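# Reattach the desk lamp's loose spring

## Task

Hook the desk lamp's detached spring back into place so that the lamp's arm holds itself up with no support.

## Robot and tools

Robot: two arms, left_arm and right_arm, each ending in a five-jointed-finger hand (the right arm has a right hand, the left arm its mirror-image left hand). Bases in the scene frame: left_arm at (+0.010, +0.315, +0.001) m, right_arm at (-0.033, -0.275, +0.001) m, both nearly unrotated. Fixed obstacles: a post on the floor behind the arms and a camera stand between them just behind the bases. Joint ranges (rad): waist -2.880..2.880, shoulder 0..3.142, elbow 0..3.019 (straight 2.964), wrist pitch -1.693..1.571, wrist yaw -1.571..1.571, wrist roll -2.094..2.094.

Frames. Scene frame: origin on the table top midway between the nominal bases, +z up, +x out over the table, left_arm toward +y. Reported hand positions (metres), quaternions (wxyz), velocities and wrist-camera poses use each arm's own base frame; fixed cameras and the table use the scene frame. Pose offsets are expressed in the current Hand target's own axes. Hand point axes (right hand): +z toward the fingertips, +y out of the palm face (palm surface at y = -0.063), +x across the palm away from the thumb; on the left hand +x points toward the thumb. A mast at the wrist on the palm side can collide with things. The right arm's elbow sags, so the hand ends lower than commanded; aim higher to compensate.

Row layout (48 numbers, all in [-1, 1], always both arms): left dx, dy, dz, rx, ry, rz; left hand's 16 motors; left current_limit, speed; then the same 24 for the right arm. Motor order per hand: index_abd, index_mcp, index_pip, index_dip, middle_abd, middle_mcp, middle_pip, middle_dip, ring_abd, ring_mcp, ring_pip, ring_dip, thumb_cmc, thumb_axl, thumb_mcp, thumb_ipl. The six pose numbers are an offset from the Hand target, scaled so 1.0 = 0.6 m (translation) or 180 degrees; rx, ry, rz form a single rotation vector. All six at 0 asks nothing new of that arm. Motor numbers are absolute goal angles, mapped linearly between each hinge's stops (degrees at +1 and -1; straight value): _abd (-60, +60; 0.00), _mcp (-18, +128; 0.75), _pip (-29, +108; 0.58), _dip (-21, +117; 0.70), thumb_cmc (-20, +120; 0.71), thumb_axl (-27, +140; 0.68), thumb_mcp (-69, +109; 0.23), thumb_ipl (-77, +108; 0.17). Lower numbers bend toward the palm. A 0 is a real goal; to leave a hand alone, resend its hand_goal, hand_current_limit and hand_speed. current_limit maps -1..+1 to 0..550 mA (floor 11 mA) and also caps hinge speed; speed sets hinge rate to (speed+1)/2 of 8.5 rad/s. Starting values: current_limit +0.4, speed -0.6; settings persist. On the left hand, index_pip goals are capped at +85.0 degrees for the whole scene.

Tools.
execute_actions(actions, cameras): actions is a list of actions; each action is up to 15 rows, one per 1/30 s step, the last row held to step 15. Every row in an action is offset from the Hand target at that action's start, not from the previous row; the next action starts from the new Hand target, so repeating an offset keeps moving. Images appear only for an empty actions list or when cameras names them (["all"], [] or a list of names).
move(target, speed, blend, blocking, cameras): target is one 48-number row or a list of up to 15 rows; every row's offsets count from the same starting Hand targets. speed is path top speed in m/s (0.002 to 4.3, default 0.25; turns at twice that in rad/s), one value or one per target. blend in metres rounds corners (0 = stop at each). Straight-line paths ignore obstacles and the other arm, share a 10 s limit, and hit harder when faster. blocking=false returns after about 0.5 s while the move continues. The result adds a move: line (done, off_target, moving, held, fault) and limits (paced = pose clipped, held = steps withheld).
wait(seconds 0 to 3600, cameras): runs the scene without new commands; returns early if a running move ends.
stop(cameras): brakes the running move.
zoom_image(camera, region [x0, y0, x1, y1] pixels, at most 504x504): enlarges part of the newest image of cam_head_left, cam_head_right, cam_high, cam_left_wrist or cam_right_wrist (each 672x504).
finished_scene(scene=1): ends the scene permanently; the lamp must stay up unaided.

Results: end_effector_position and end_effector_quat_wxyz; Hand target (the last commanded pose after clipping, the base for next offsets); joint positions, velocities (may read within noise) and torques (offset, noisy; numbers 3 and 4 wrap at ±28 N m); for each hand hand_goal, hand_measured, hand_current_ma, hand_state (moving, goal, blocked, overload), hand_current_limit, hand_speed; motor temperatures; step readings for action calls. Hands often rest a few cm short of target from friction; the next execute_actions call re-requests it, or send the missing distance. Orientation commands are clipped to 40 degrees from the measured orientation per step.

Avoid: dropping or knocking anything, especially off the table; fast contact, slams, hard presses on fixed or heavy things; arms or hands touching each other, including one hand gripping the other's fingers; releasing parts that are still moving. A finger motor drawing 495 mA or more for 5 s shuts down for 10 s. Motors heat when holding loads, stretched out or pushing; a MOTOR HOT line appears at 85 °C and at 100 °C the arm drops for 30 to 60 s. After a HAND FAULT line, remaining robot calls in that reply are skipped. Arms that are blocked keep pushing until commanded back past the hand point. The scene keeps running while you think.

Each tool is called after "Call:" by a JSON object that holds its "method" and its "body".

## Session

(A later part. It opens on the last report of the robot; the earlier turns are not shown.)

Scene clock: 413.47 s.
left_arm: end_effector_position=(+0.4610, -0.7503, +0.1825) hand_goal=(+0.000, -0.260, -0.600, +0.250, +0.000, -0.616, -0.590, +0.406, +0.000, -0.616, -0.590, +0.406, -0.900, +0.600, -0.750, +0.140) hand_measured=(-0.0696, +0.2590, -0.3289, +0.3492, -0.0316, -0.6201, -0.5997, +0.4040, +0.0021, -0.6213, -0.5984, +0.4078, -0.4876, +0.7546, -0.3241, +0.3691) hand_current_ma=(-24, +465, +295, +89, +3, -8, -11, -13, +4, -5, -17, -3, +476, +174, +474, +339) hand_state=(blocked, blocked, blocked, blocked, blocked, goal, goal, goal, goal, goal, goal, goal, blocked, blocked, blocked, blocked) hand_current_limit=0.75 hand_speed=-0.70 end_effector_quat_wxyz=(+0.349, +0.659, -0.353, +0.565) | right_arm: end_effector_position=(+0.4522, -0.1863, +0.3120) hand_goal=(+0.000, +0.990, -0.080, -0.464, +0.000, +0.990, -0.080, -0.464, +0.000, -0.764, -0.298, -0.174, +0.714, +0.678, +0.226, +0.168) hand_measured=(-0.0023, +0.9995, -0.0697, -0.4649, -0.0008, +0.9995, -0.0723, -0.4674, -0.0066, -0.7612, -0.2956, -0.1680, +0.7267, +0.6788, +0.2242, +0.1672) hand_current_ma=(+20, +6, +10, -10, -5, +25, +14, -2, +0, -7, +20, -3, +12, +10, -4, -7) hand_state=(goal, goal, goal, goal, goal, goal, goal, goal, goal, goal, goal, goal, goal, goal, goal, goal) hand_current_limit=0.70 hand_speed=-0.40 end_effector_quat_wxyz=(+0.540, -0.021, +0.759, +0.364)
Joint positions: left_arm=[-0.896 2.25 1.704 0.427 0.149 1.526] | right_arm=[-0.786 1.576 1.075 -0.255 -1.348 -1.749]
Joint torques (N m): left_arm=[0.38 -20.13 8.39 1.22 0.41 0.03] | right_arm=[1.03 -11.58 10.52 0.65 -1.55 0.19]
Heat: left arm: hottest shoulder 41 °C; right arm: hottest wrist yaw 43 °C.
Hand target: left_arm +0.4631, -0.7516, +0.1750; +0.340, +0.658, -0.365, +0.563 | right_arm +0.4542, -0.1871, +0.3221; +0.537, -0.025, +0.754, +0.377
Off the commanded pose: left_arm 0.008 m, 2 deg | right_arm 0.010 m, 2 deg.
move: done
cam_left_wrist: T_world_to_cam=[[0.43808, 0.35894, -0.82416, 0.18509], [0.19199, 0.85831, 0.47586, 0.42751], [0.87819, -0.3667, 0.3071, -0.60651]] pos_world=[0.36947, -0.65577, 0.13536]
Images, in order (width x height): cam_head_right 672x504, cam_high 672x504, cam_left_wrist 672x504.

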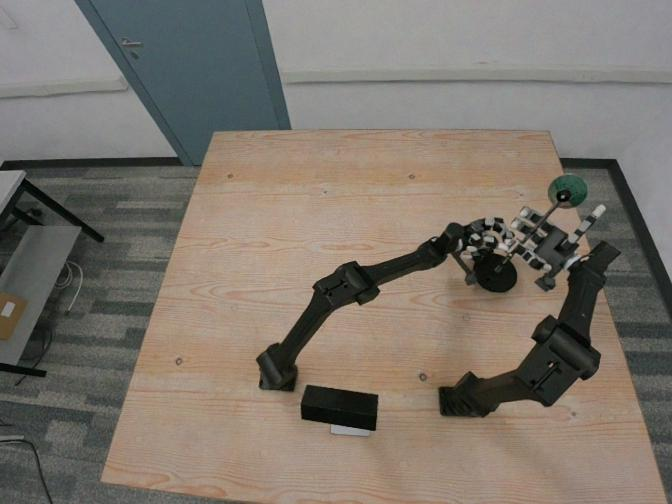

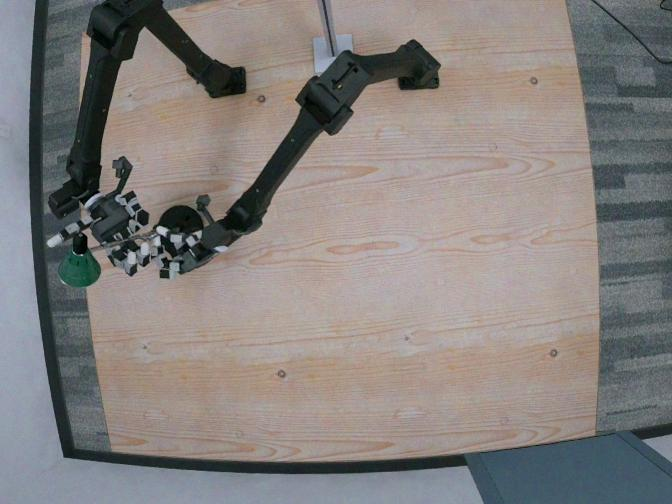

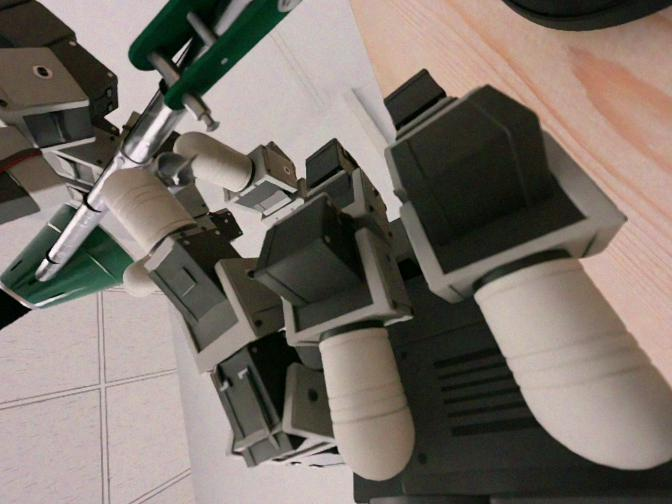

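Call:
{"method": "move", "body": {"target": [0.0028, -0.0051, 0.0191, 0,0,0, 0,-0.26,-0.60,0.25, 0,-0.616,-0.59,0.406, 0,-0.616,-0.59,0.406, -0.90,0.60,-0.75,0.14, 0.75,-0.7, 0,0,0,0,0,0, 0,0.99,-0.08,-0.464, 0,0.99,-0.08,-0.464, 0,-0.764,-0.298,-0.174, 0.714,0.678,0.226,0.168, 0.7,-0.4], "speed": 0.02, "cameras": ["cam_left_wrist"]}}

Call:
{"method": "zoom_image", "body": {"camera": "cam_left_wrist", "region": [0, 0, 280, 210]}}

Scene clock: 415.57 s.
left_arm: end_effector_position=(+0.4639, -0.7535, +0.1815) hand_goal=(+0.000, -0.260, -0.600, +0.250, +0.000, -0.616, -0.590, +0.406, +0.000, -0.616, -0.590, +0.406, -0.900, +0.600, -0.750, +0.140) hand_measured=(-0.0682, +0.2590, -0.3289, +0.3492, -0.0316, -0.6213, -0.5997, +0.4040, +0.0021, -0.6213, -0.5997, +0.4078, -0.4989, +0.7546, -0.3221, +0.3701) hand_current_ma=(-17, +484, +283, +80, -15, +6, -25, -13, -5, +2, -8, -2, +475, +163, +472, +340) hand_state=(blocked, blocked, blocked, blocked, blocked, goal, goal, goal, goal, goal, goal, goal, blocked, blocked, blocked, blocked) hand_current_limit=0.75 hand_speed=-0.70 end_effector_quat_wxyz=(+0.347, +0.664, -0.354, +0.559) | right_arm: end_effector_position=(+0.4528, -0.1869, +0.3116) hand_goal=(+0.000, +0.990, -0.080, -0.464, +0.000, +0.990, -0.080, -0.464, +0.000, -0.764, -0.298, -0.174, +0.714, +0.678, +0.226, +0.168) hand_measured=(-0.0023, +0.9995, -0.0684, -0.4649, +0.0021, +1.0000, -0.0723, -0.4674, -0.0066, -0.7612, -0.2968, -0.1680, +0.7293, +0.6767, +0.2232, +0.1681) hand_current_ma=(+13, +25, +7, +2, -4, +19, +0, -6, -3, -8, -1, +9, +14, +12, +8, -10) hand_state=(goal, goal, goal, goal, goal, goal, goal, goal, goal, goal, goal, goal, goal, goal, goal, goal) hand_current_limit=0.70 hand_speed=-0.40 end_effector_quat_wxyz=(+0.540, -0.021, +0.759, +0.365)
Joint positions: left_arm=[-0.895 2.256 1.724 0.396 0.149 1.526] | right_arm=[-0.786 1.579 1.077 -0.256 -1.348 -1.749]
Joint torques (N m): left_arm=[0.44 -18.67 10.59 1.57 0.43 0.02] | right_arm=[0.97 -11.81 10.35 0.5 -1.54 0.18]
Heat: left arm: hottest shoulder 41 °C; right arm: hottest wrist yaw 43 °C.
Hand target: left_arm +0.4717, -0.7600, +0.1749; +0.340, +0.659, -0.365, +0.563 | right_arm +0.4542, -0.1871, +0.3221; +0.537, -0.025, +0.754, +0.377
Off the commanded pose: left_arm 0.012 m, 2 deg | right_arm 0.011 m, 2 deg.
move: off_target (left_arm)
cam_left_wrist: T_world_to_cam=[[0.429, 0.36918, -0.82442, 0.196], [0.19717, 0.85239, 0.4843, 0.4218], [0.88153, -0.37031, 0.29288, -0.61157]] pos_world=[0.37187, -0.65837, 0.13643]

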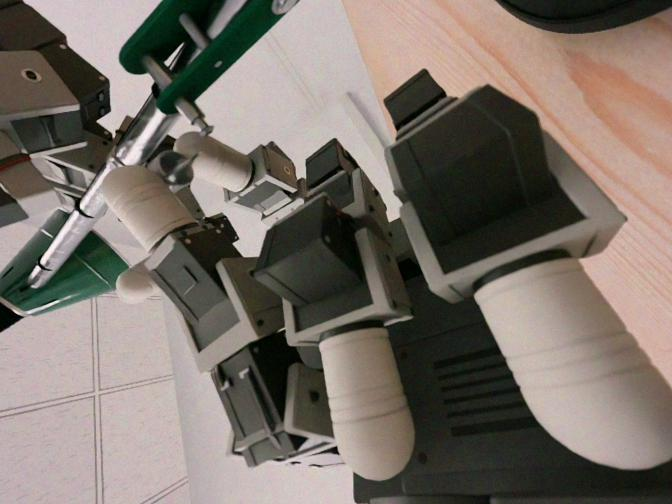

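Scaled by 1.800 from the camera's image (finer frame: 960x720).

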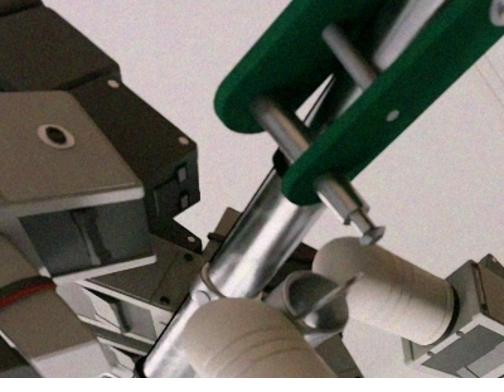

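Call:
{"method": "move", "body": {"target": [0,0,0,0,0,0, 0,-0.26,-0.60,0.25, 0,-0.616,-0.59,0.406, 0,-0.616,-0.59,0.406, -0.90,0.60,-0.75,0.14, 0.75,-0.7, -0.0073,-0.0114,0.0015,-0.0006,0.0018,0.011, 0,0.99,-0.08,-0.464, 0,0.99,-0.08,-0.464, 0,-0.764,-0.298,-0.174, 0.714,0.678,0.226,0.168, 0.7,-0.4], "speed": 0.015, "cameras": ["cam_left_wrist", "cam_head_right", "cam_right_wrist"]}}

Call:
{"method": "zoom_image", "body": {"camera": "cam_left_wrist", "region": [0, 0, 280, 210]}}

Call:
{"method": "zoom_image", "body": {"camera": "cam_head_right", "region": [460, 220, 540, 300]}}

Scene clock: 417.63 s.
left_arm: end_effector_position=(+0.4640, -0.7536, +0.1815) hand_goal=(+0.000, -0.260, -0.600, +0.250, +0.000, -0.616, -0.590, +0.406, +0.000, -0.616, -0.590, +0.406, -0.900, +0.600, -0.750, +0.140) hand_measured=(-0.0696, +0.2602, -0.3289, +0.3492, -0.0316, -0.6213, -0.5984, +0.4040, +0.0021, -0.6225, -0.5997, +0.4078, -0.5002, +0.7536, -0.3231, +0.3701) hand_current_ma=(-19, +469, +284, +89, +2, +8, -12, -8, -15, -13, -13, +5, +479, +175, +471, +342) hand_state=(blocked, blocked, blocked, blocked, blocked, goal, goal, goal, goal, goal, goal, goal, blocked, blocked, blocked, blocked) hand_current_limit=0.75 hand_speed=-0.70 end_effector_quat_wxyz=(+0.347, +0.664, -0.354, +0.559) | right_arm: end_effector_position=(+0.4564, -0.1908, +0.3120) hand_goal=(+0.000, +0.990, -0.080, -0.464, +0.000, +0.990, -0.080, -0.464, +0.000, -0.764, -0.298, -0.174, +0.714, +0.678, +0.226, +0.168) hand_measured=(-0.0023, +1.0000, -0.0697, -0.4649, -0.0023, +0.9995, -0.0736, -0.4674, -0.0052, -0.7612, -0.2968, -0.1680, +0.7280, +0.6777, +0.2232, +0.1681) hand_current_ma=(+5, +15, +2, -6, -12, +32, -1, +6, -1, -10, +21, +1, +20, +5, +8, -4) hand_state=(goal, goal, goal, goal, goal, goal, goal, goal, goal, goal, goal, goal, goal, goal, goal, goal) hand_current_limit=0.70 hand_speed=-0.40 end_effector_quat_wxyz=(+0.530, -0.010, +0.759, +0.377)
Joint positions: left_arm=[-0.895 2.257 1.725 0.396 0.149 1.526] | right_arm=[-0.786 1.594 1.096 -0.295 -1.353 -1.746]
Joint torques (N m): left_arm=[0.38 -18.67 10.5 1.5 0.43 0.03] | right_arm=[0.79 -11.69 10.85 0.53 -1.42 0.18]
Heat: left arm: hottest shoulder 42 °C; right arm: hottest wrist yaw 43 °C.
Hand target: left_arm +0.4717, -0.7600, +0.1746; +0.340, +0.659, -0.365, +0.563 | right_arm +0.4598, -0.1931, +0.3218; +0.528, -0.013, +0.756, +0.387
Off the commanded pose: left_arm 0.012 m, 2 deg | right_arm 0.011 m, 1 deg.
move: off_target (right_arm)
cam_left_wrist: T_world_to_cam=[[0.429, 0.36918, -0.82442, 0.19612], [0.19717, 0.85239, 0.4843, 0.4219], [0.88153, -0.37031, 0.29288, -0.61176]] pos_world=[0.37196, -0.65857, 0.13653]
cam_right_wrist: T_world_to_cam=[[0.05851, 0.10377, 0.99288, -0.28905], [-0.17457, -0.97819, 0.11252, -0.19287], [0.98291, -0.17991, -0.03912, -0.34774]] pos_world=[0.32504, -0.22123, 0.29509]
Images, in order (width x height): cam_head_right 672x504, cam_left_wrist 672x504, cam_right_wrist 672x504.

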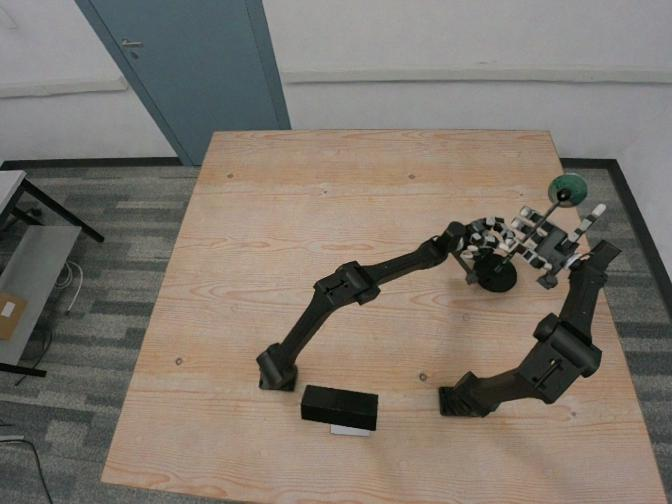

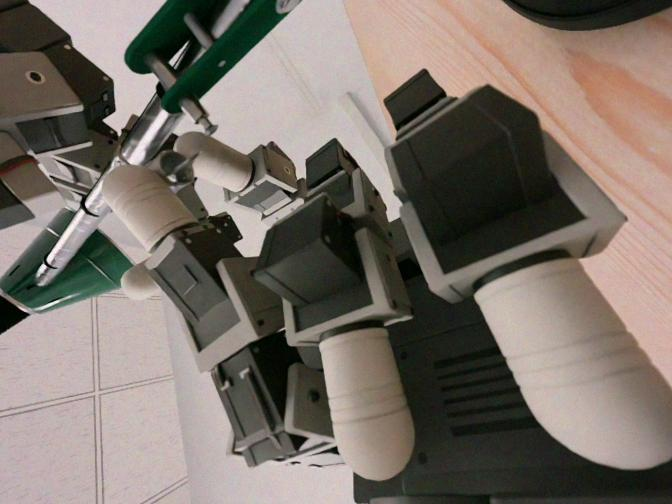

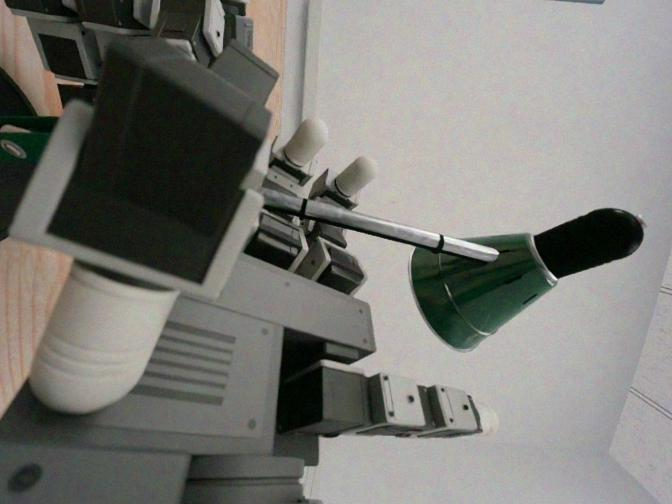

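Scaled by 1.800 from the camera's image (finer frame: 960x720).

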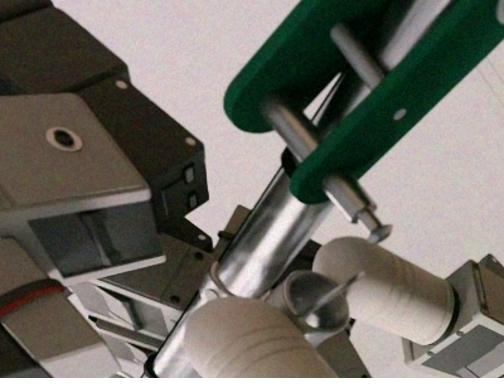

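Scaled by 6.300 from the camera's image (finer frame: 960x720).

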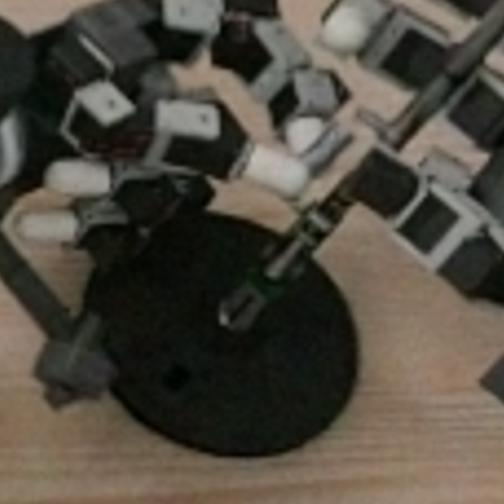

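Call:
{"method": "move", "body": {"target": [0.0014, -0.0026, 0.0096, 0,0,0, 0,-0.26,-0.60,0.25, 0,-0.616,-0.59,0.406, 0,-0.616,-0.59,0.406, -0.90,0.60,-0.75,0.14, 0.75,-0.7, -0.0109,-0.0172,0.0023,-0.0009,0.0028,0.0165, 0,0.99,-0.08,-0.464, 0,0.99,-0.08,-0.464, 0,-0.764,-0.298,-0.174, 0.714,0.678,0.226,0.168, 0.7,-0.4], "speed": 0.015, "cameras": ["cam_left_wrist", "cam_head_right"]}}

Call:
{"method": "zoom_image", "body": {"camera": "cam_left_wrist", "region": [0, 0, 280, 210]}}

Call:
{"method": "zoom_image", "body": {"camera": "cam_head_right", "region": [460, 220, 540, 300]}}

Scene clock: 422.23 s.
left_arm: end_effector_position=(+0.4672, -0.7580, +0.1792) hand_goal=(+0.000, -0.260, -0.600, +0.250, +0.000, -0.616, -0.590, +0.406, +0.000, -0.616, -0.590, +0.406, -0.900, +0.600, -0.750, +0.140) hand_measured=(-0.0682, +0.2626, -0.3289, +0.3492, -0.0316, -0.6213, -0.5997, +0.4040, +0.0021, -0.6213, -0.5997, +0.4078, -0.5190, +0.7536, -0.3221, +0.3701) hand_current_ma=(-16, +471, +288, +77, +4, +7, -16, -11, -8, +1, -14, +17, +471, +182, +473, +341) hand_state=(blocked, blocked, blocked, blocked, blocked, goal, goal, goal, goal, goal, goal, goal, blocked, blocked, blocked, blocked) hand_current_limit=0.75 hand_speed=-0.70 end_effector_quat_wxyz=(+0.347, +0.665, -0.355, +0.557) | right_arm: end_effector_position=(+0.4597, -0.1952, +0.3079) hand_goal=(+0.000, +0.990, -0.080, -0.464, +0.000, +0.990, -0.080, -0.464, +0.000, -0.764, -0.298, -0.174, +0.714, +0.678, +0.226, +0.168) hand_measured=(-0.0037, +0.9995, -0.0697, -0.4649, -0.0023, +1.0000, -0.0723, -0.4662, -0.0037, -0.7624, -0.2968, -0.1680, +0.7293, +0.6777, +0.2242, +0.1681) hand_current_ma=(-3, +14, +12, -16, +1, +30, -8, +3, +4, +1, +14, -1, +29, +0, +6, -13) hand_state=(goal, goal, goal, goal, goal, goal, goal, goal, goal, goal, goal, goal, goal, goal, goal, goal) hand_current_limit=0.70 hand_speed=-0.40 end_effector_quat_wxyz=(+0.510, +0.013, +0.759, +0.404)
Joint positions: left_arm=[-0.895 2.272 1.75 0.382 0.151 1.526] | right_arm=[-0.786 1.619 1.114 -0.366 -1.368 -1.745]
Joint torques (N m): left_arm=[0.44 -18.73 10.78 1.5 0.4 0.04] | right_arm=[0.85 -11.69 12.26 0.9 -1.03 0.14]
Heat: left arm: hottest shoulder 42 °C; right arm: hottest wrist yaw 43 °C.
Hand target: left_arm +0.4759, -0.7643, +0.1748; +0.340, +0.659, -0.365, +0.563 | right_arm +0.4682, -0.2020, +0.3210; +0.515, +0.004, +0.757, +0.401
Off the commanded pose: left_arm 0.012 m, 2 deg | right_arm 0.017 m, 1 deg.
move: off_target (left_arm, right_arm)
cam_left_wrist: T_world_to_cam=[[0.42728, 0.37117, -0.82442, 0.19675], [0.1998, 0.85054, 0.48649, 0.42311], [0.88177, -0.37258, 0.28926, -0.61668]] pos_world=[0.37517, -0.66266, 0.13474]
Images, in order (width x height): cam_head_right 672x504, cam_left_wrist 672x504.

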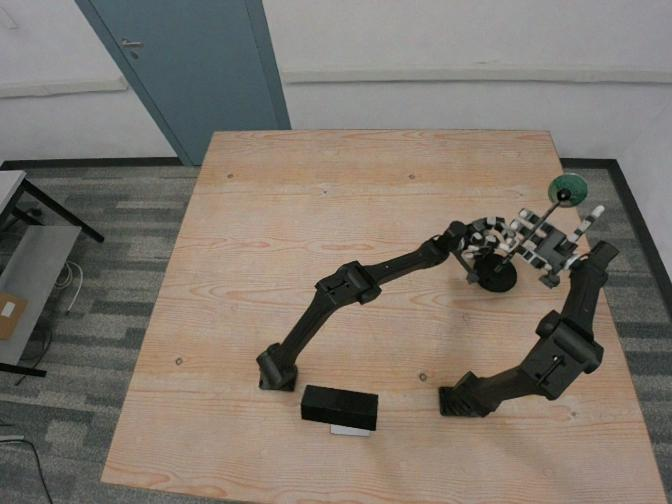

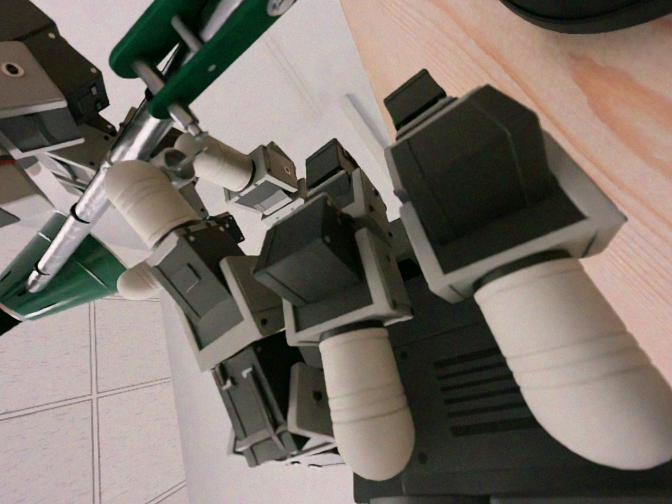

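Scaled by 1.800 from the camera's image (finer frame: 960x720).

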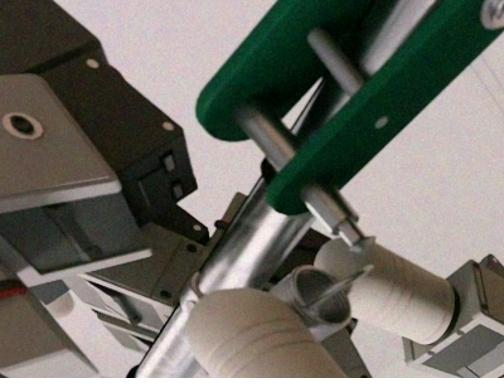

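Scaled by 6.300 from the camera's image (finer frame: 960x720).

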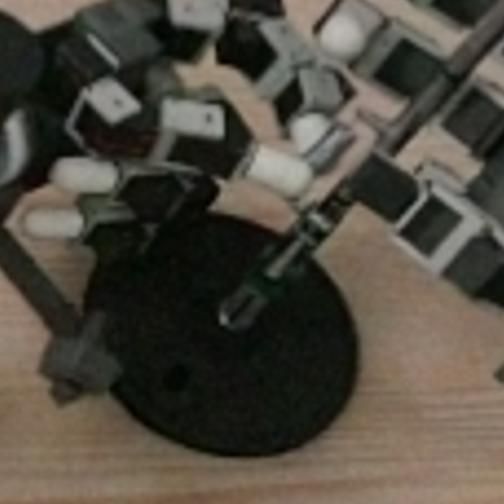

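Call:
{"method": "move", "body": {"target": [0,0,0,0,0,0, 0,-0.26,-0.60,0.25, 0,-0.616,-0.59,0.406, 0,-0.616,-0.59,0.406, -0.90,0.60,-0.75,0.14, 0.75,-0.7, -0.0073,-0.0114,0.0015,-0.0006,0.0018,0.011, 0,0.99,-0.08,-0.464, 0,0.99,-0.08,-0.464, 0,-0.764,-0.298,-0.174, 0.714,0.678,0.226,0.168, 0.7,-0.4], "speed": 0.015, "cameras": ["cam_left_wrist", "cam_head_right"]}}

Call:
{"method": "zoom_image", "body": {"camera": "cam_left_wrist", "region": [0, 0, 280, 210]}}

Call:
{"method": "zoom_image", "body": {"camera": "cam_head_right", "region": [460, 220, 540, 300]}}

Scene clock: 424.67 s.
left_arm: end_effector_position=(+0.4684, -0.7579, +0.1807) hand_goal=(+0.000, -0.260, -0.600, +0.250, +0.000, -0.616, -0.590, +0.406, +0.000, -0.616, -0.590, +0.406, -0.900, +0.600, -0.750, +0.140) hand_measured=(-0.0696, +0.2626, -0.3289, +0.3492, -0.0330, -0.6201, -0.5984, +0.4040, +0.0021, -0.6213, -0.5984, +0.4078, -0.5190, +0.7546, -0.3231, +0.3701) hand_current_ma=(-28, +461, +284, +89, +1, +0, -14, +3, -5, -3, -21, -1, +461, +182, +472, +346) hand_state=(blocked, blocked, blocked, blocked, blocked, goal, goal, goal, goal, goal, goal, goal, blocked, blocked, blocked, blocked) hand_current_limit=0.75 hand_speed=-0.70 end_effector_quat_wxyz=(+0.347, +0.665, -0.355, +0.559) | right_arm: end_effector_position=(+0.4651, -0.2007, +0.3068) hand_goal=(+0.000, +0.990, -0.080, -0.464, +0.000, +0.990, -0.080, -0.464, +0.000, -0.764, -0.298, -0.174, +0.714, +0.678, +0.226, +0.168) hand_measured=(-0.0037, +0.9995, -0.0697, -0.4662, -0.0008, +0.9995, -0.0710, -0.4674, -0.0052, -0.7612, -0.2956, -0.1668, +0.7293, +0.6777, +0.2242, +0.1681) hand_current_ma=(+11, +21, +4, -2, -3, +24, -7, +18, -6, +5, +5, +8, +10, -2, +1, -3) hand_state=(goal, goal, goal, goal, goal, goal, goal, goal, goal, goal, goal, goal, goal, goal, goal, goal) hand_current_limit=0.70 hand_speed=-0.40 end_effector_quat_wxyz=(+0.501, +0.023, +0.760, +0.413)
Joint positions: left_arm=[-0.894 2.272 1.752 0.382 0.151 1.526] | right_arm=[-0.786 1.639 1.138 -0.403 -1.369 -1.745]
Joint torques (N m): left_arm=[0.38 -19.02 10.54 1.51 0.4 0.03] | right_arm=[0.97 -12.04 12.33 1.17 -1.04 0.16]
Heat: left arm: hottest shoulder 42 °C; right arm: hottest wrist yaw 43 °C.
Hand target: left_arm +0.4760, -0.7641, +0.1747; +0.340, +0.659, -0.365, +0.563 | right_arm +0.4738, -0.2080, +0.3201; +0.506, +0.015, +0.758, +0.411
Off the commanded pose: left_arm 0.011 m, 2 deg | right_arm 0.017 m, 1 deg.
move: off_target (right_arm)
cam_left_wrist: T_world_to_cam=[[0.42829, 0.3699, -0.82446, 0.19604], [0.19802, 0.85179, 0.48502, 0.42408], [0.88168, -0.37099, 0.29157, -0.61735]] pos_world=[0.37637, -0.66277, 0.13593]
Images, in order (width x height): cam_head_right 672x504, cam_left_wrist 672x504.

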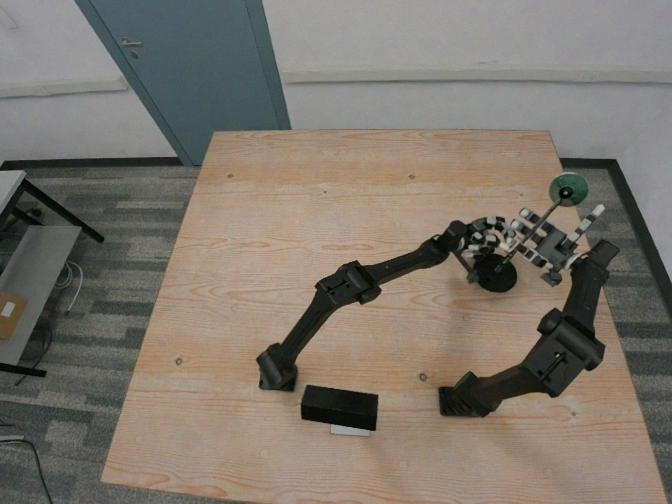

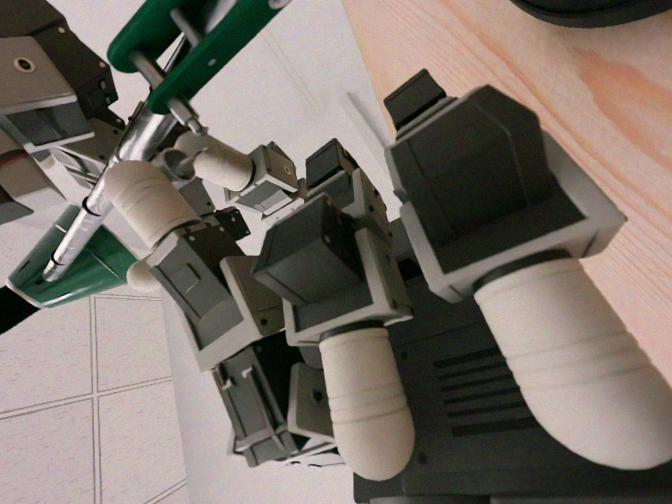

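Scaled by 1.800 from the camera's image (finer frame: 960x720).

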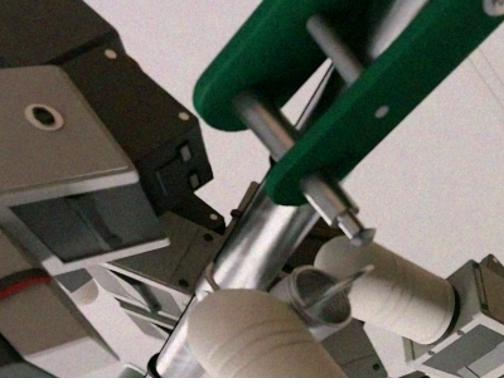

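Scaled by 6.300 from the camera's image (finer frame: 960x720).

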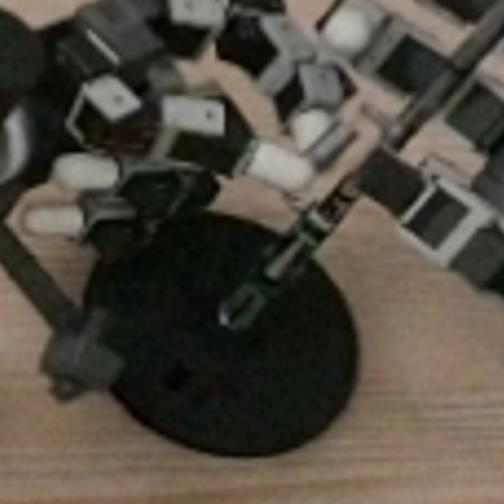

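Call:
{"method": "execute_actions", "body": {"actions": [], "cameras": ["cam_head_left", "cam_head_right", "cam_high"]}}

Call:
{"method": "zoom_image", "body": {"camera": "cam_head_right", "region": [480, 160, 600, 260]}}

Call:
{"method": "zoom_image", "body": {"camera": "cam_high", "region": [50, 200, 220, 290]}}

Call:
{"method": "zoom_image", "body": {"camera": "cam_head_left", "region": [460, 170, 580, 270]}}

Scene clock: 425.60 s.
left_arm: end_effector_position=(+0.4684, -0.7579, +0.1807) hand_goal=(+0.000, -0.260, -0.600, +0.250, +0.000, -0.616, -0.590, +0.406, +0.000, -0.616, -0.590, +0.406, -0.900, +0.600, -0.750, +0.140) hand_measured=(-0.0682, +0.2638, -0.3289, +0.3492, -0.0316, -0.6201, -0.5997, +0.4040, +0.0021, -0.6213, -0.5984, +0.4078, -0.5190, +0.7546, -0.3221, +0.3701) hand_current_ma=(-19, +466, +286, +83, +13, +11, -16, -7, -4, -7, -12, -7, +466, +180, +468, +341) hand_state=(blocked, blocked, blocked, blocked, blocked, goal, goal, goal, goal, goal, goal, goal, blocked, blocked, blocked, blocked) hand_current_limit=0.75 hand_speed=-0.70 end_effector_quat_wxyz=(+0.347, +0.665, -0.355, +0.559) | right_arm: end_effector_position=(+0.4651, -0.2007, +0.3068) hand_goal=(+0.000, +0.990, -0.080, -0.464, +0.000, +0.990, -0.080, -0.464, +0.000, -0.764, -0.298, -0.174, +0.714, +0.678, +0.226, +0.168) hand_measured=(-0.0023, +0.9995, -0.0697, -0.4649, -0.0008, +0.9995, -0.0723, -0.4662, -0.0052, -0.7612, -0.2968, -0.1680, +0.7280, +0.6767, +0.2252, +0.1681) hand_current_ma=(-11, +15, +25, -13, +1, +18, +11, +11, +1, -5, +5, +17, +11, +5, +9, -4) hand_state=(goal, goal, goal, goal, goal, goal, goal, goal, goal, goal, goal, goal, goal, goal, goal, goal) hand_current_limit=0.70 hand_speed=-0.40 end_effector_quat_wxyz=(+0.501, +0.023, +0.760, +0.413)
Joint positions: left_arm=[-0.894 2.272 1.752 0.382 0.151 1.526] | right_arm=[-0.786 1.639 1.138 -0.404 -1.369 -1.745]
Joint velocities: within noise
Joint torques (N m): left_arm=[0.44 -18.84 10.58 1.55 0.41 0.03] | right_arm=[1.08 -11.93 12.3 0.99 -1.03 0.16]
Motor temperatures (°C): left_arm=[31 42 42 30 30 31] | right_arm=[31 34 38 32 43 33]
Heat: left arm: hottest shoulder 42 °C; right arm: hottest wrist yaw 43 °C.
Hand target: left_arm +0.4760, -0.7641, +0.1747; +0.340, +0.659, -0.365, +0.563 | right_arm +0.4738, -0.2080, +0.3201; +0.506, +0.015, +0.758, +0.411
Off the commanded pose: left_arm 0.011 m, 2 deg | right_arm 0.017 m, 1 deg.
Images, in order (width x height): cam_head_left 672x504, cam_head_right 672x504, cam_high 672x504.

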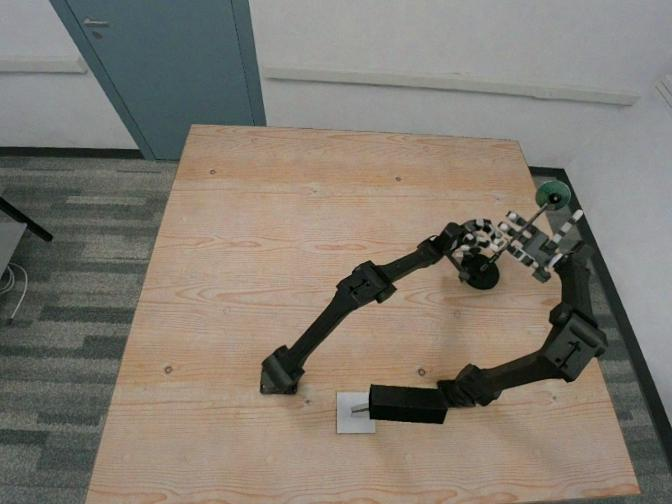

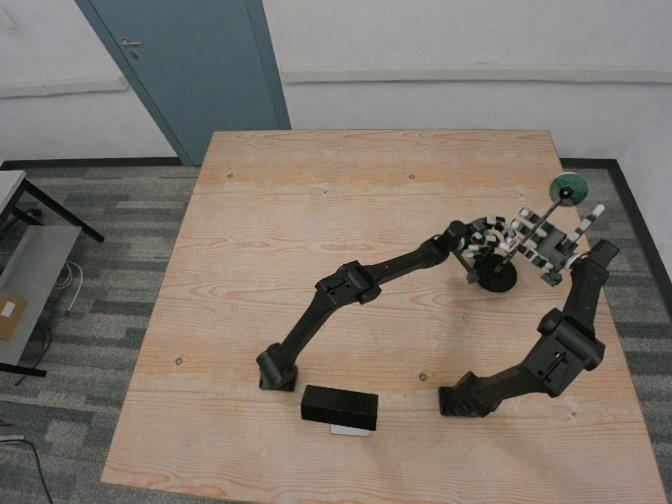

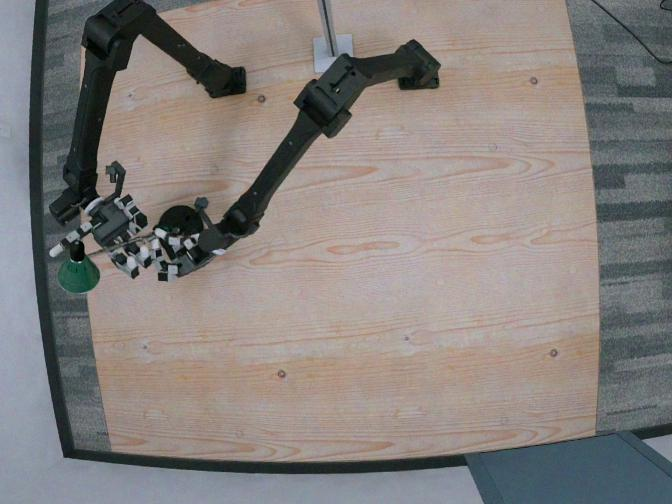

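Scaled by 4.200 from the camera's image (finer frame: 960x720).

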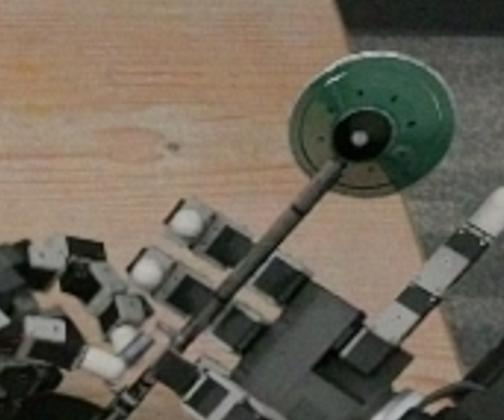

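Scaled by 2.965 from the camera's image (finer frame: 960x720).

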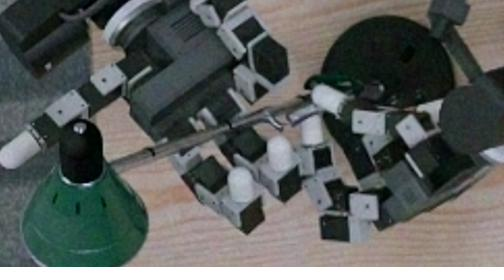

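Scaled by 4.200 from the camera's image (finer frame: 960x720).

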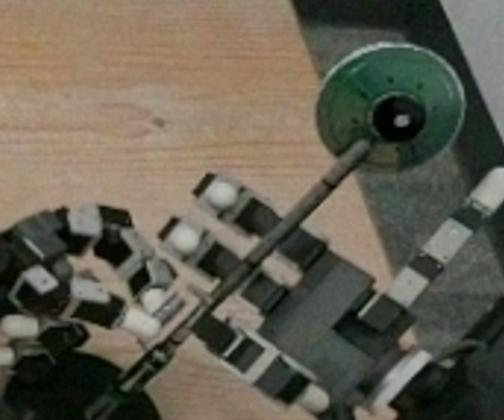

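Call:
{"method": "execute_actions", "body": {"actions": [], "cameras": ["cam_left_wrist", "cam_right_wrist"]}}

Call:
{"method": "zoom_image", "body": {"camera": "cam_left_wrist", "region": [130, 100, 230, 190]}}

Scene clock: 427.67 s.
left_arm: end_effector_position=(+0.4684, -0.7579, +0.1807) hand_goal=(+0.000, -0.260, -0.600, +0.250, +0.000, -0.616, -0.590, +0.406, +0.000, -0.616, -0.590, +0.406, -0.900, +0.600, -0.750, +0.140) hand_measured=(-0.0682, +0.2638, -0.3289, +0.3492, -0.0316, -0.6213, -0.5997, +0.4040, +0.0021, -0.6213, -0.5984, +0.4078, -0.5190, +0.7546, -0.3221, +0.3701) hand_current_ma=(-25, +481, +284, +83, -4, +8, -13, -7, +0, -10, -13, +5, +456, +180, +477, +330) hand_state=(blocked, blocked, blocked, blocked, blocked, goal, goal, goal, goal, goal, goal, goal, blocked, blocked, blocked, blocked) hand_current_limit=0.75 hand_speed=-0.70 end_effector_quat_wxyz=(+0.347, +0.665, -0.355, +0.559) | right_arm: end_effector_position=(+0.4651, -0.2007, +0.3068) hand_goal=(+0.000, +0.990, -0.080, -0.464, +0.000, +0.990, -0.080, -0.464, +0.000, -0.764, -0.298, -0.174, +0.714, +0.678, +0.226, +0.168) hand_measured=(-0.0037, +0.9995, -0.0684, -0.4649, -0.0008, +1.0000, -0.0710, -0.4674, -0.0066, -0.7612, -0.2968, -0.1668, +0.7293, +0.6777, +0.2242, +0.1681) hand_current_ma=(+7, +26, +19, -8, +10, +37, -7, -4, +9, -13, +9, +6, -9, +18, -1, -13) hand_state=(goal, goal, goal, goal, goal, goal, goal, goal, goal, goal, goal, goal, goal, goal, goal, goal) hand_current_limit=0.70 hand_speed=-0.40 end_effector_quat_wxyz=(+0.501, +0.023, +0.760, +0.413)
Joint positions: left_arm=[-0.894 2.272 1.752 0.382 0.151 1.526] | right_arm=[-0.786 1.639 1.138 -0.404 -1.369 -1.745]
Joint velocities: within noise
Joint torques (N m): left_arm=[0.5 -19.02 10.58 1.52 0.4 0.03] | right_arm=[0.91 -11.99 12.31 0.98 -1.04 0.16]
Motor temperatures (°C): left_arm=[31 42 42 30 30 31] | right_arm=[31 34 38 32 43 33]
Heat: left arm: hottest shoulder 42 °C; right arm: hottest wrist yaw 43 °C.
Hand target: left_arm +0.4760, -0.7641, +0.1747; +0.340, +0.659, -0.365, +0.563 | right_arm +0.4738, -0.2080, +0.3201; +0.506, +0.015, +0.758, +0.411
Off the commanded pose: left_arm 0.011 m, 2 deg | right_arm 0.017 m, 1 deg.
camera_calibration:
cam_left_wrist: T_world_to_cam=[[0.42829, 0.3699, -0.82446, 0.19604], [0.19802, 0.85179, 0.48502, 0.42408], [0.88168, -0.37099, 0.29157, -0.61735]] pos_world=[0.37637, -0.66277, 0.13593]
cam_right_wrist: T_world_to_cam=[[0.12935, 0.01609, 0.99147, -0.33353], [-0.15891, -0.98661, 0.03675, -0.18616], [0.97878, -0.16231, -0.12506, -0.32646]] pos_world=[0.33309, -0.23129, 0.2967]
Images, in order (width x height): cam_left_wrist 672x504, cam_right_wrist 672x504.

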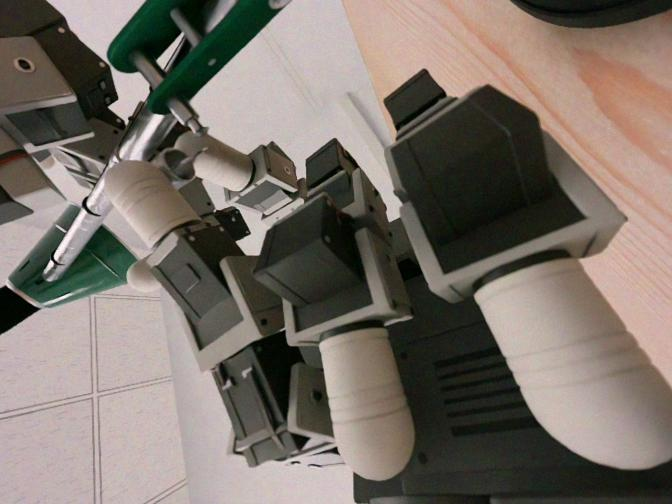

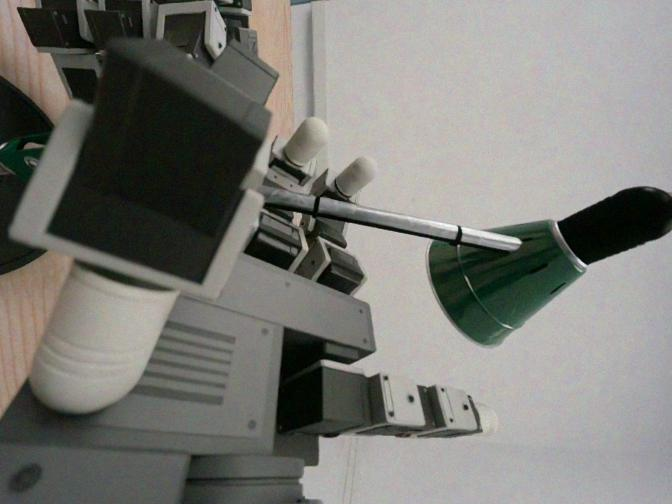

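Scaled by 5.040 from the camera's image (finer frame: 960x720).

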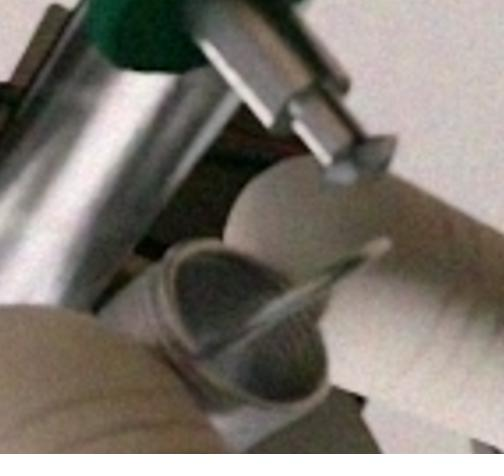

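Call:
{"method": "move", "body": {"target": [-0.0330, -0.0012, 0.0045, 0,0,0, 0,-0.26,-0.60,0.25, 0,-0.616,-0.59,0.406, 0,-0.616,-0.59,0.406, -0.90,0.60,-0.75,0.14, 0.75,-0.7, 0,0,0,0,0,0, 0,0.99,-0.08,-0.464, 0,0.99,-0.08,-0.464, 0,-0.764,-0.298,-0.174, 0.714,0.678,0.226,0.168, 0.7,-0.4], "speed": 0.02, "cameras": ["cam_left_wrist"]}}

Call:
{"method": "zoom_image", "body": {"camera": "cam_left_wrist", "region": [130, 100, 230, 190]}}

Scene clock: 429.90 s.
left_arm: end_effector_position=(+0.4700, -0.7588, +0.1778) hand_goal=(+0.000, -0.260, -0.600, +0.250, +0.000, -0.616, -0.590, +0.406, +0.000, -0.616, -0.590, +0.406, -0.900, +0.600, -0.750, +0.140) hand_measured=(-0.0682, +0.2651, -0.3289, +0.3492, -0.0316, -0.6201, -0.5997, +0.4040, +0.0021, -0.6225, -0.5997, +0.4078, -0.5178, +0.7557, -0.3231, +0.3701) hand_current_ma=(-19, +465, +299, +87, +6, +3, -7, -21, -4, -7, -9, -3, +459, +166, +463, +344) hand_state=(blocked, blocked, blocked, blocked, blocked, goal, goal, goal, goal, goal, goal, goal, blocked, blocked, blocked, blocked) hand_current_limit=0.75 hand_speed=-0.70 end_effector_quat_wxyz=(+0.348, +0.662, -0.353, +0.562) | right_arm: end_effector_position=(+0.4651, -0.2007, +0.3068) hand_goal=(+0.000, +0.990, -0.080, -0.464, +0.000, +0.990, -0.080, -0.464, +0.000, -0.764, -0.298, -0.174, +0.714, +0.678, +0.226, +0.168) hand_measured=(-0.0037, +0.9995, -0.0697, -0.4662, -0.0008, +0.9995, -0.0736, -0.4674, -0.0052, -0.7612, -0.2968, -0.1680, +0.7293, +0.6777, +0.2252, +0.1681) hand_current_ma=(-1, +13, +6, -7, -10, +11, +16, +8, -7, -7, -2, -4, +18, +12, +15, -13) hand_state=(goal, goal, goal, goal, goal, goal, goal, goal, goal, goal, goal, goal, goal, goal, goal, goal) hand_current_limit=0.70 hand_speed=-0.40 end_effector_quat_wxyz=(+0.501, +0.023, +0.760, +0.413)
Joint positions: left_arm=[-0.893 2.283 1.758 0.396 0.151 1.526] | right_arm=[-0.786 1.639 1.138 -0.404 -1.369 -1.745]
Joint torques (N m): left_arm=[0.38 -17.9 9.54 2.19 0.42 0.04] | right_arm=[0.73 -12.04 12.36 0.96 -1.04 0.16]
Heat: left arm: hottest elbow 43 °C; right arm: hottest wrist yaw 42 °C.
Hand target: left_arm +0.4760, -0.7642, +0.1547; +0.340, +0.659, -0.365, +0.563 | right_arm +0.4738, -0.2080, +0.3201; +0.506, +0.015, +0.758, +0.411
Off the commanded pose: left_arm 0.024 m, 2 deg | right_arm 0.017 m, 1 deg.
move: off_target (left_arm)
cam_left_wrist: T_world_to_cam=[[0.43248, 0.36458, -0.82465, 0.18729], [0.19474, 0.85525, 0.48024, 0.43087], [0.88036, -0.36829, 0.29888, -0.61688]] pos_world=[0.37817, -0.66397, 0.1319]

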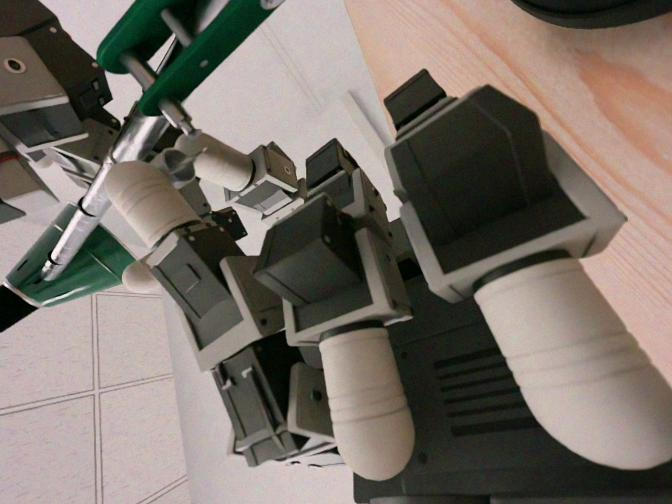

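Scaled by 5.040 from the camera's image (finer frame: 960x720).

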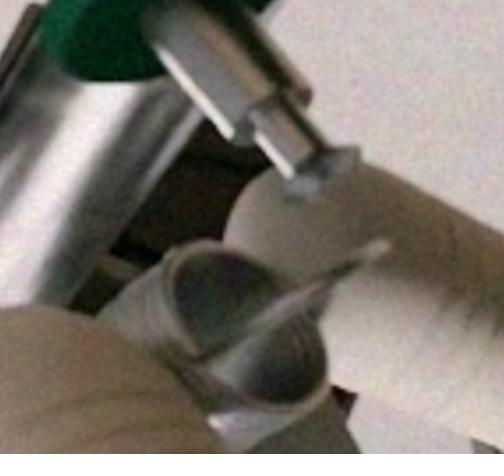

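Call:
{"method": "move", "body": {"target": [-0.0248, -0.0009, 0.0034, 0,0,0, 0,-0.26,-0.60,0.25, 0,-0.616,-0.59,0.406, 0,-0.616,-0.59,0.406, -0.90,0.60,-0.75,0.14, 0.75,-0.7, 0,0,0,0,0,0, 0,0.99,-0.08,-0.464, 0,0.99,-0.08,-0.464, 0,-0.764,-0.298,-0.174, 0.714,0.678,0.226,0.168, 0.7,-0.4], "speed": 0.02, "cameras": ["cam_left_wrist"]}}

Call:
{"method": "zoom_image", "body": {"camera": "cam_left_wrist", "region": [130, 100, 230, 190]}}

Scene clock: 431.70 s.
left_arm: end_effector_position=(+0.4705, -0.7592, +0.1762) hand_goal=(+0.000, -0.260, -0.600, +0.250, +0.000, -0.616, -0.590, +0.406, +0.000, -0.616, -0.590, +0.406, -0.900, +0.600, -0.750, +0.140) hand_measured=(-0.0682, +0.2651, -0.3289, +0.3492, -0.0316, -0.6201, -0.5984, +0.4040, +0.0036, -0.6213, -0.5997, +0.4078, -0.5178, +0.7546, -0.3231, +0.3701) hand_current_ma=(-20, +472, +281, +92, -13, +13, -25, -3, -4, +1, -3, +0, +465, +184, +475, +334) hand_state=(blocked, blocked, blocked, blocked, blocked, goal, goal, goal, goal, goal, goal, goal, blocked, blocked, blocked, blocked) hand_current_limit=0.75 hand_speed=-0.70 end_effector_quat_wxyz=(+0.353, +0.656, -0.349, +0.568) | right_arm: end_effector_position=(+0.4651, -0.2007, +0.3069) hand_goal=(+0.000, +0.990, -0.080, -0.464, +0.000, +0.990, -0.080, -0.464, +0.000, -0.764, -0.298, -0.174, +0.714, +0.678, +0.226, +0.168) hand_measured=(-0.0037, +0.9995, -0.0684, -0.4649, -0.0023, +0.9995, -0.0723, -0.4674, -0.0052, -0.7612, -0.2968, -0.1680, +0.7280, +0.6767, +0.2242, +0.1681) hand_current_ma=(-4, +14, +6, -4, -3, +10, -7, +11, +3, -22, +11, +10, +35, -1, +2, -2) hand_state=(goal, goal, goal, goal, goal, goal, goal, goal, goal, goal, goal, goal, goal, goal, goal, goal) hand_current_limit=0.70 hand_speed=-0.40 end_effector_quat_wxyz=(+0.501, +0.023, +0.760, +0.413)
Joint positions: left_arm=[-0.893 2.294 1.758 0.429 0.151 1.52] | right_arm=[-0.786 1.639 1.138 -0.404 -1.37 -1.745]
Joint torques (N m): left_arm=[0.5 -17.2 8.98 2.28 0.42 0.09] | right_arm=[0.97 -11.93 12.36 0.91 -1.03 0.14]
Heat: left arm: hottest elbow 43 °C; right arm: hottest wrist yaw 42 °C.
Hand target: left_arm +0.4759, -0.7643, +0.1398; +0.340, +0.659, -0.365, +0.563 | right_arm +0.4737, -0.2080, +0.3201; +0.506, +0.015, +0.758, +0.411
Off the commanded pose: left_arm 0.037 m, 2 deg | right_arm 0.017 m, 1 deg.
move: off_target (left_arm)
cam_left_wrist: T_world_to_cam=[[0.43905, 0.34902, -0.82791, 0.17159], [0.19025, 0.86446, 0.46532, 0.44367], [0.87809, -0.3618, 0.31314, -0.6135]] pos_world=[0.37897, -0.66538, 0.12773]

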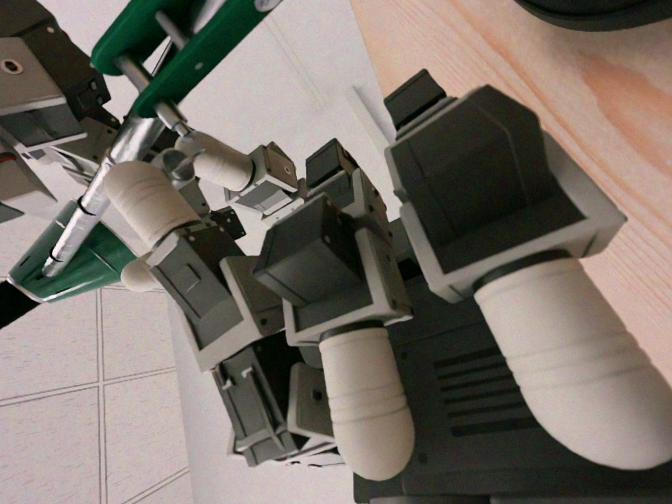

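Scaled by 5.040 from the camera's image (finer frame: 960x720).

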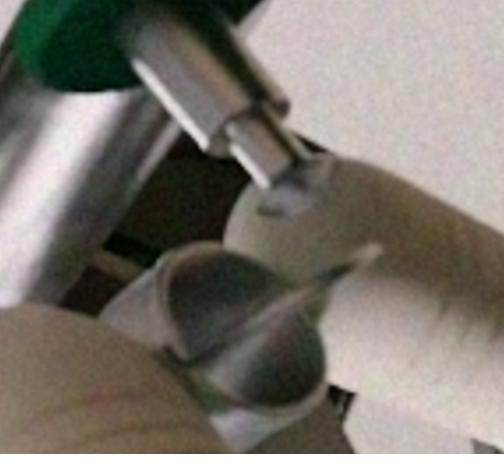

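Call:
{"method": "move", "body": {"target": [0.0023, -0.0042, 0.016, 0,0,0, 0,-0.26,-0.60,0.25, 0,-0.616,-0.59,0.406, 0,-0.616,-0.59,0.406, -0.90,0.60,-0.75,0.14, 0.75,-0.7, 0,0,0,0,0,0, 0,0.99,-0.08,-0.464, 0,0.99,-0.08,-0.464, 0,-0.764,-0.298,-0.174, 0.714,0.678,0.226,0.168, 0.7,-0.4], "speed": 0.02, "cameras": ["cam_left_wrist"]}}

Call:
{"method": "zoom_image", "body": {"camera": "cam_left_wrist", "region": [130, 100, 230, 190]}}

Scene clock: 437.27 s.
left_arm: end_effector_position=(+0.4754, -0.7659, +0.1733) hand_goal=(+0.000, -0.260, -0.600, +0.250, +0.000, -0.616, -0.590, +0.406, +0.000, -0.616, -0.590, +0.406, -0.900, +0.600, -0.750, +0.140) hand_measured=(-0.0667, +0.2651, -0.3289, +0.3492, -0.0316, -0.6213, -0.5984, +0.4040, +0.0021, -0.6213, -0.5984, +0.4078, -0.5190, +0.7546, -0.3231, +0.3701) hand_current_ma=(-10, +487, +294, +79, -1, +12, -10, -15, -12, +2, -14, -2, +465, +174, +467, +337) hand_state=(blocked, blocked, blocked, blocked, blocked, goal, goal, goal, goal, goal, goal, goal, blocked, blocked, blocked, blocked) hand_current_limit=0.75 hand_speed=-0.70 end_effector_quat_wxyz=(+0.355, +0.653, -0.349, +0.571) | right_arm: end_effector_position=(+0.4652, -0.2008, +0.3066) hand_goal=(+0.000, +0.990, -0.080, -0.464, +0.000, +0.990, -0.080, -0.464, +0.000, -0.764, -0.298, -0.174, +0.714, +0.678, +0.226, +0.168) hand_measured=(-0.0023, +1.0000, -0.0697, -0.4662, -0.0008, +0.9995, -0.0723, -0.4674, -0.0066, -0.7612, -0.2968, -0.1680, +0.7280, +0.6777, +0.2232, +0.1681) hand_current_ma=(+21, +27, +22, -4, -9, +11, +5, -1, +0, -9, +15, -3, +0, +7, +1, -10) hand_state=(goal, goal, goal, goal, goal, goal, goal, goal, goal, goal, goal, goal, goal, goal, goal, goal) hand_current_limit=0.70 hand_speed=-0.40 end_effector_quat_wxyz=(+0.500, +0.023, +0.760, +0.414)
Joint positions: left_arm=[-0.893 2.322 1.796 0.429 0.153 1.52] | right_arm=[-0.786 1.64 1.138 -0.404 -1.37 -1.745]
Joint torques (N m): left_arm=[0.62 -17.61 9.52 1.28 0.39 0.08] | right_arm=[0.85 -11.99 12.31 0.92 -1.03 0.15]
Heat: left arm: hottest shoulder 43 °C; right arm: hottest wrist yaw 42 °C.
Hand target: left_arm +0.4829, -0.7714, +0.1397; +0.340, +0.659, -0.365, +0.563 | right_arm +0.4738, -0.2080, +0.3200; +0.506, +0.015, +0.758, +0.411
Off the commanded pose: left_arm 0.035 m, 3 deg | right_arm 0.018 m, 1 deg.
move: off_target (left_arm)
cam_left_wrist: T_world_to_cam=[[0.4448, 0.3415, -0.82797, 0.16082], [0.18943, 0.86767, 0.45964, 0.45366], [0.87537, -0.36129, 0.32125, -0.619]] pos_world=[0.38438, -0.67218, 0.12349]

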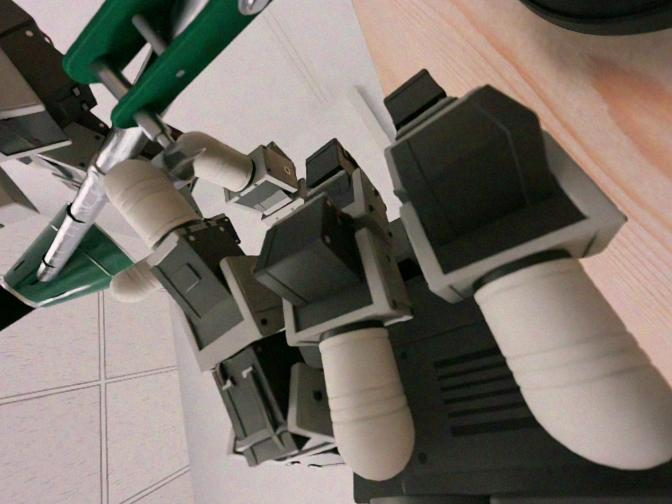

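Scaled by 5.040 from the camera's image (finer frame: 960x720).

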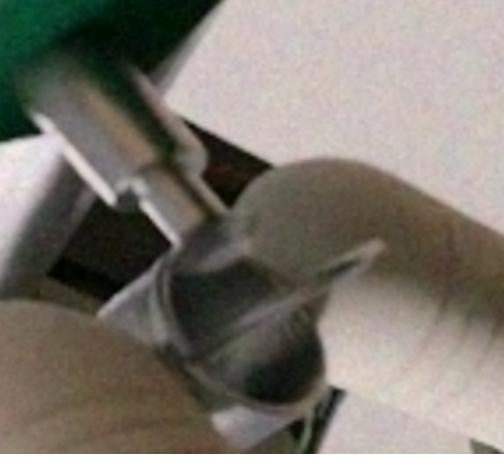

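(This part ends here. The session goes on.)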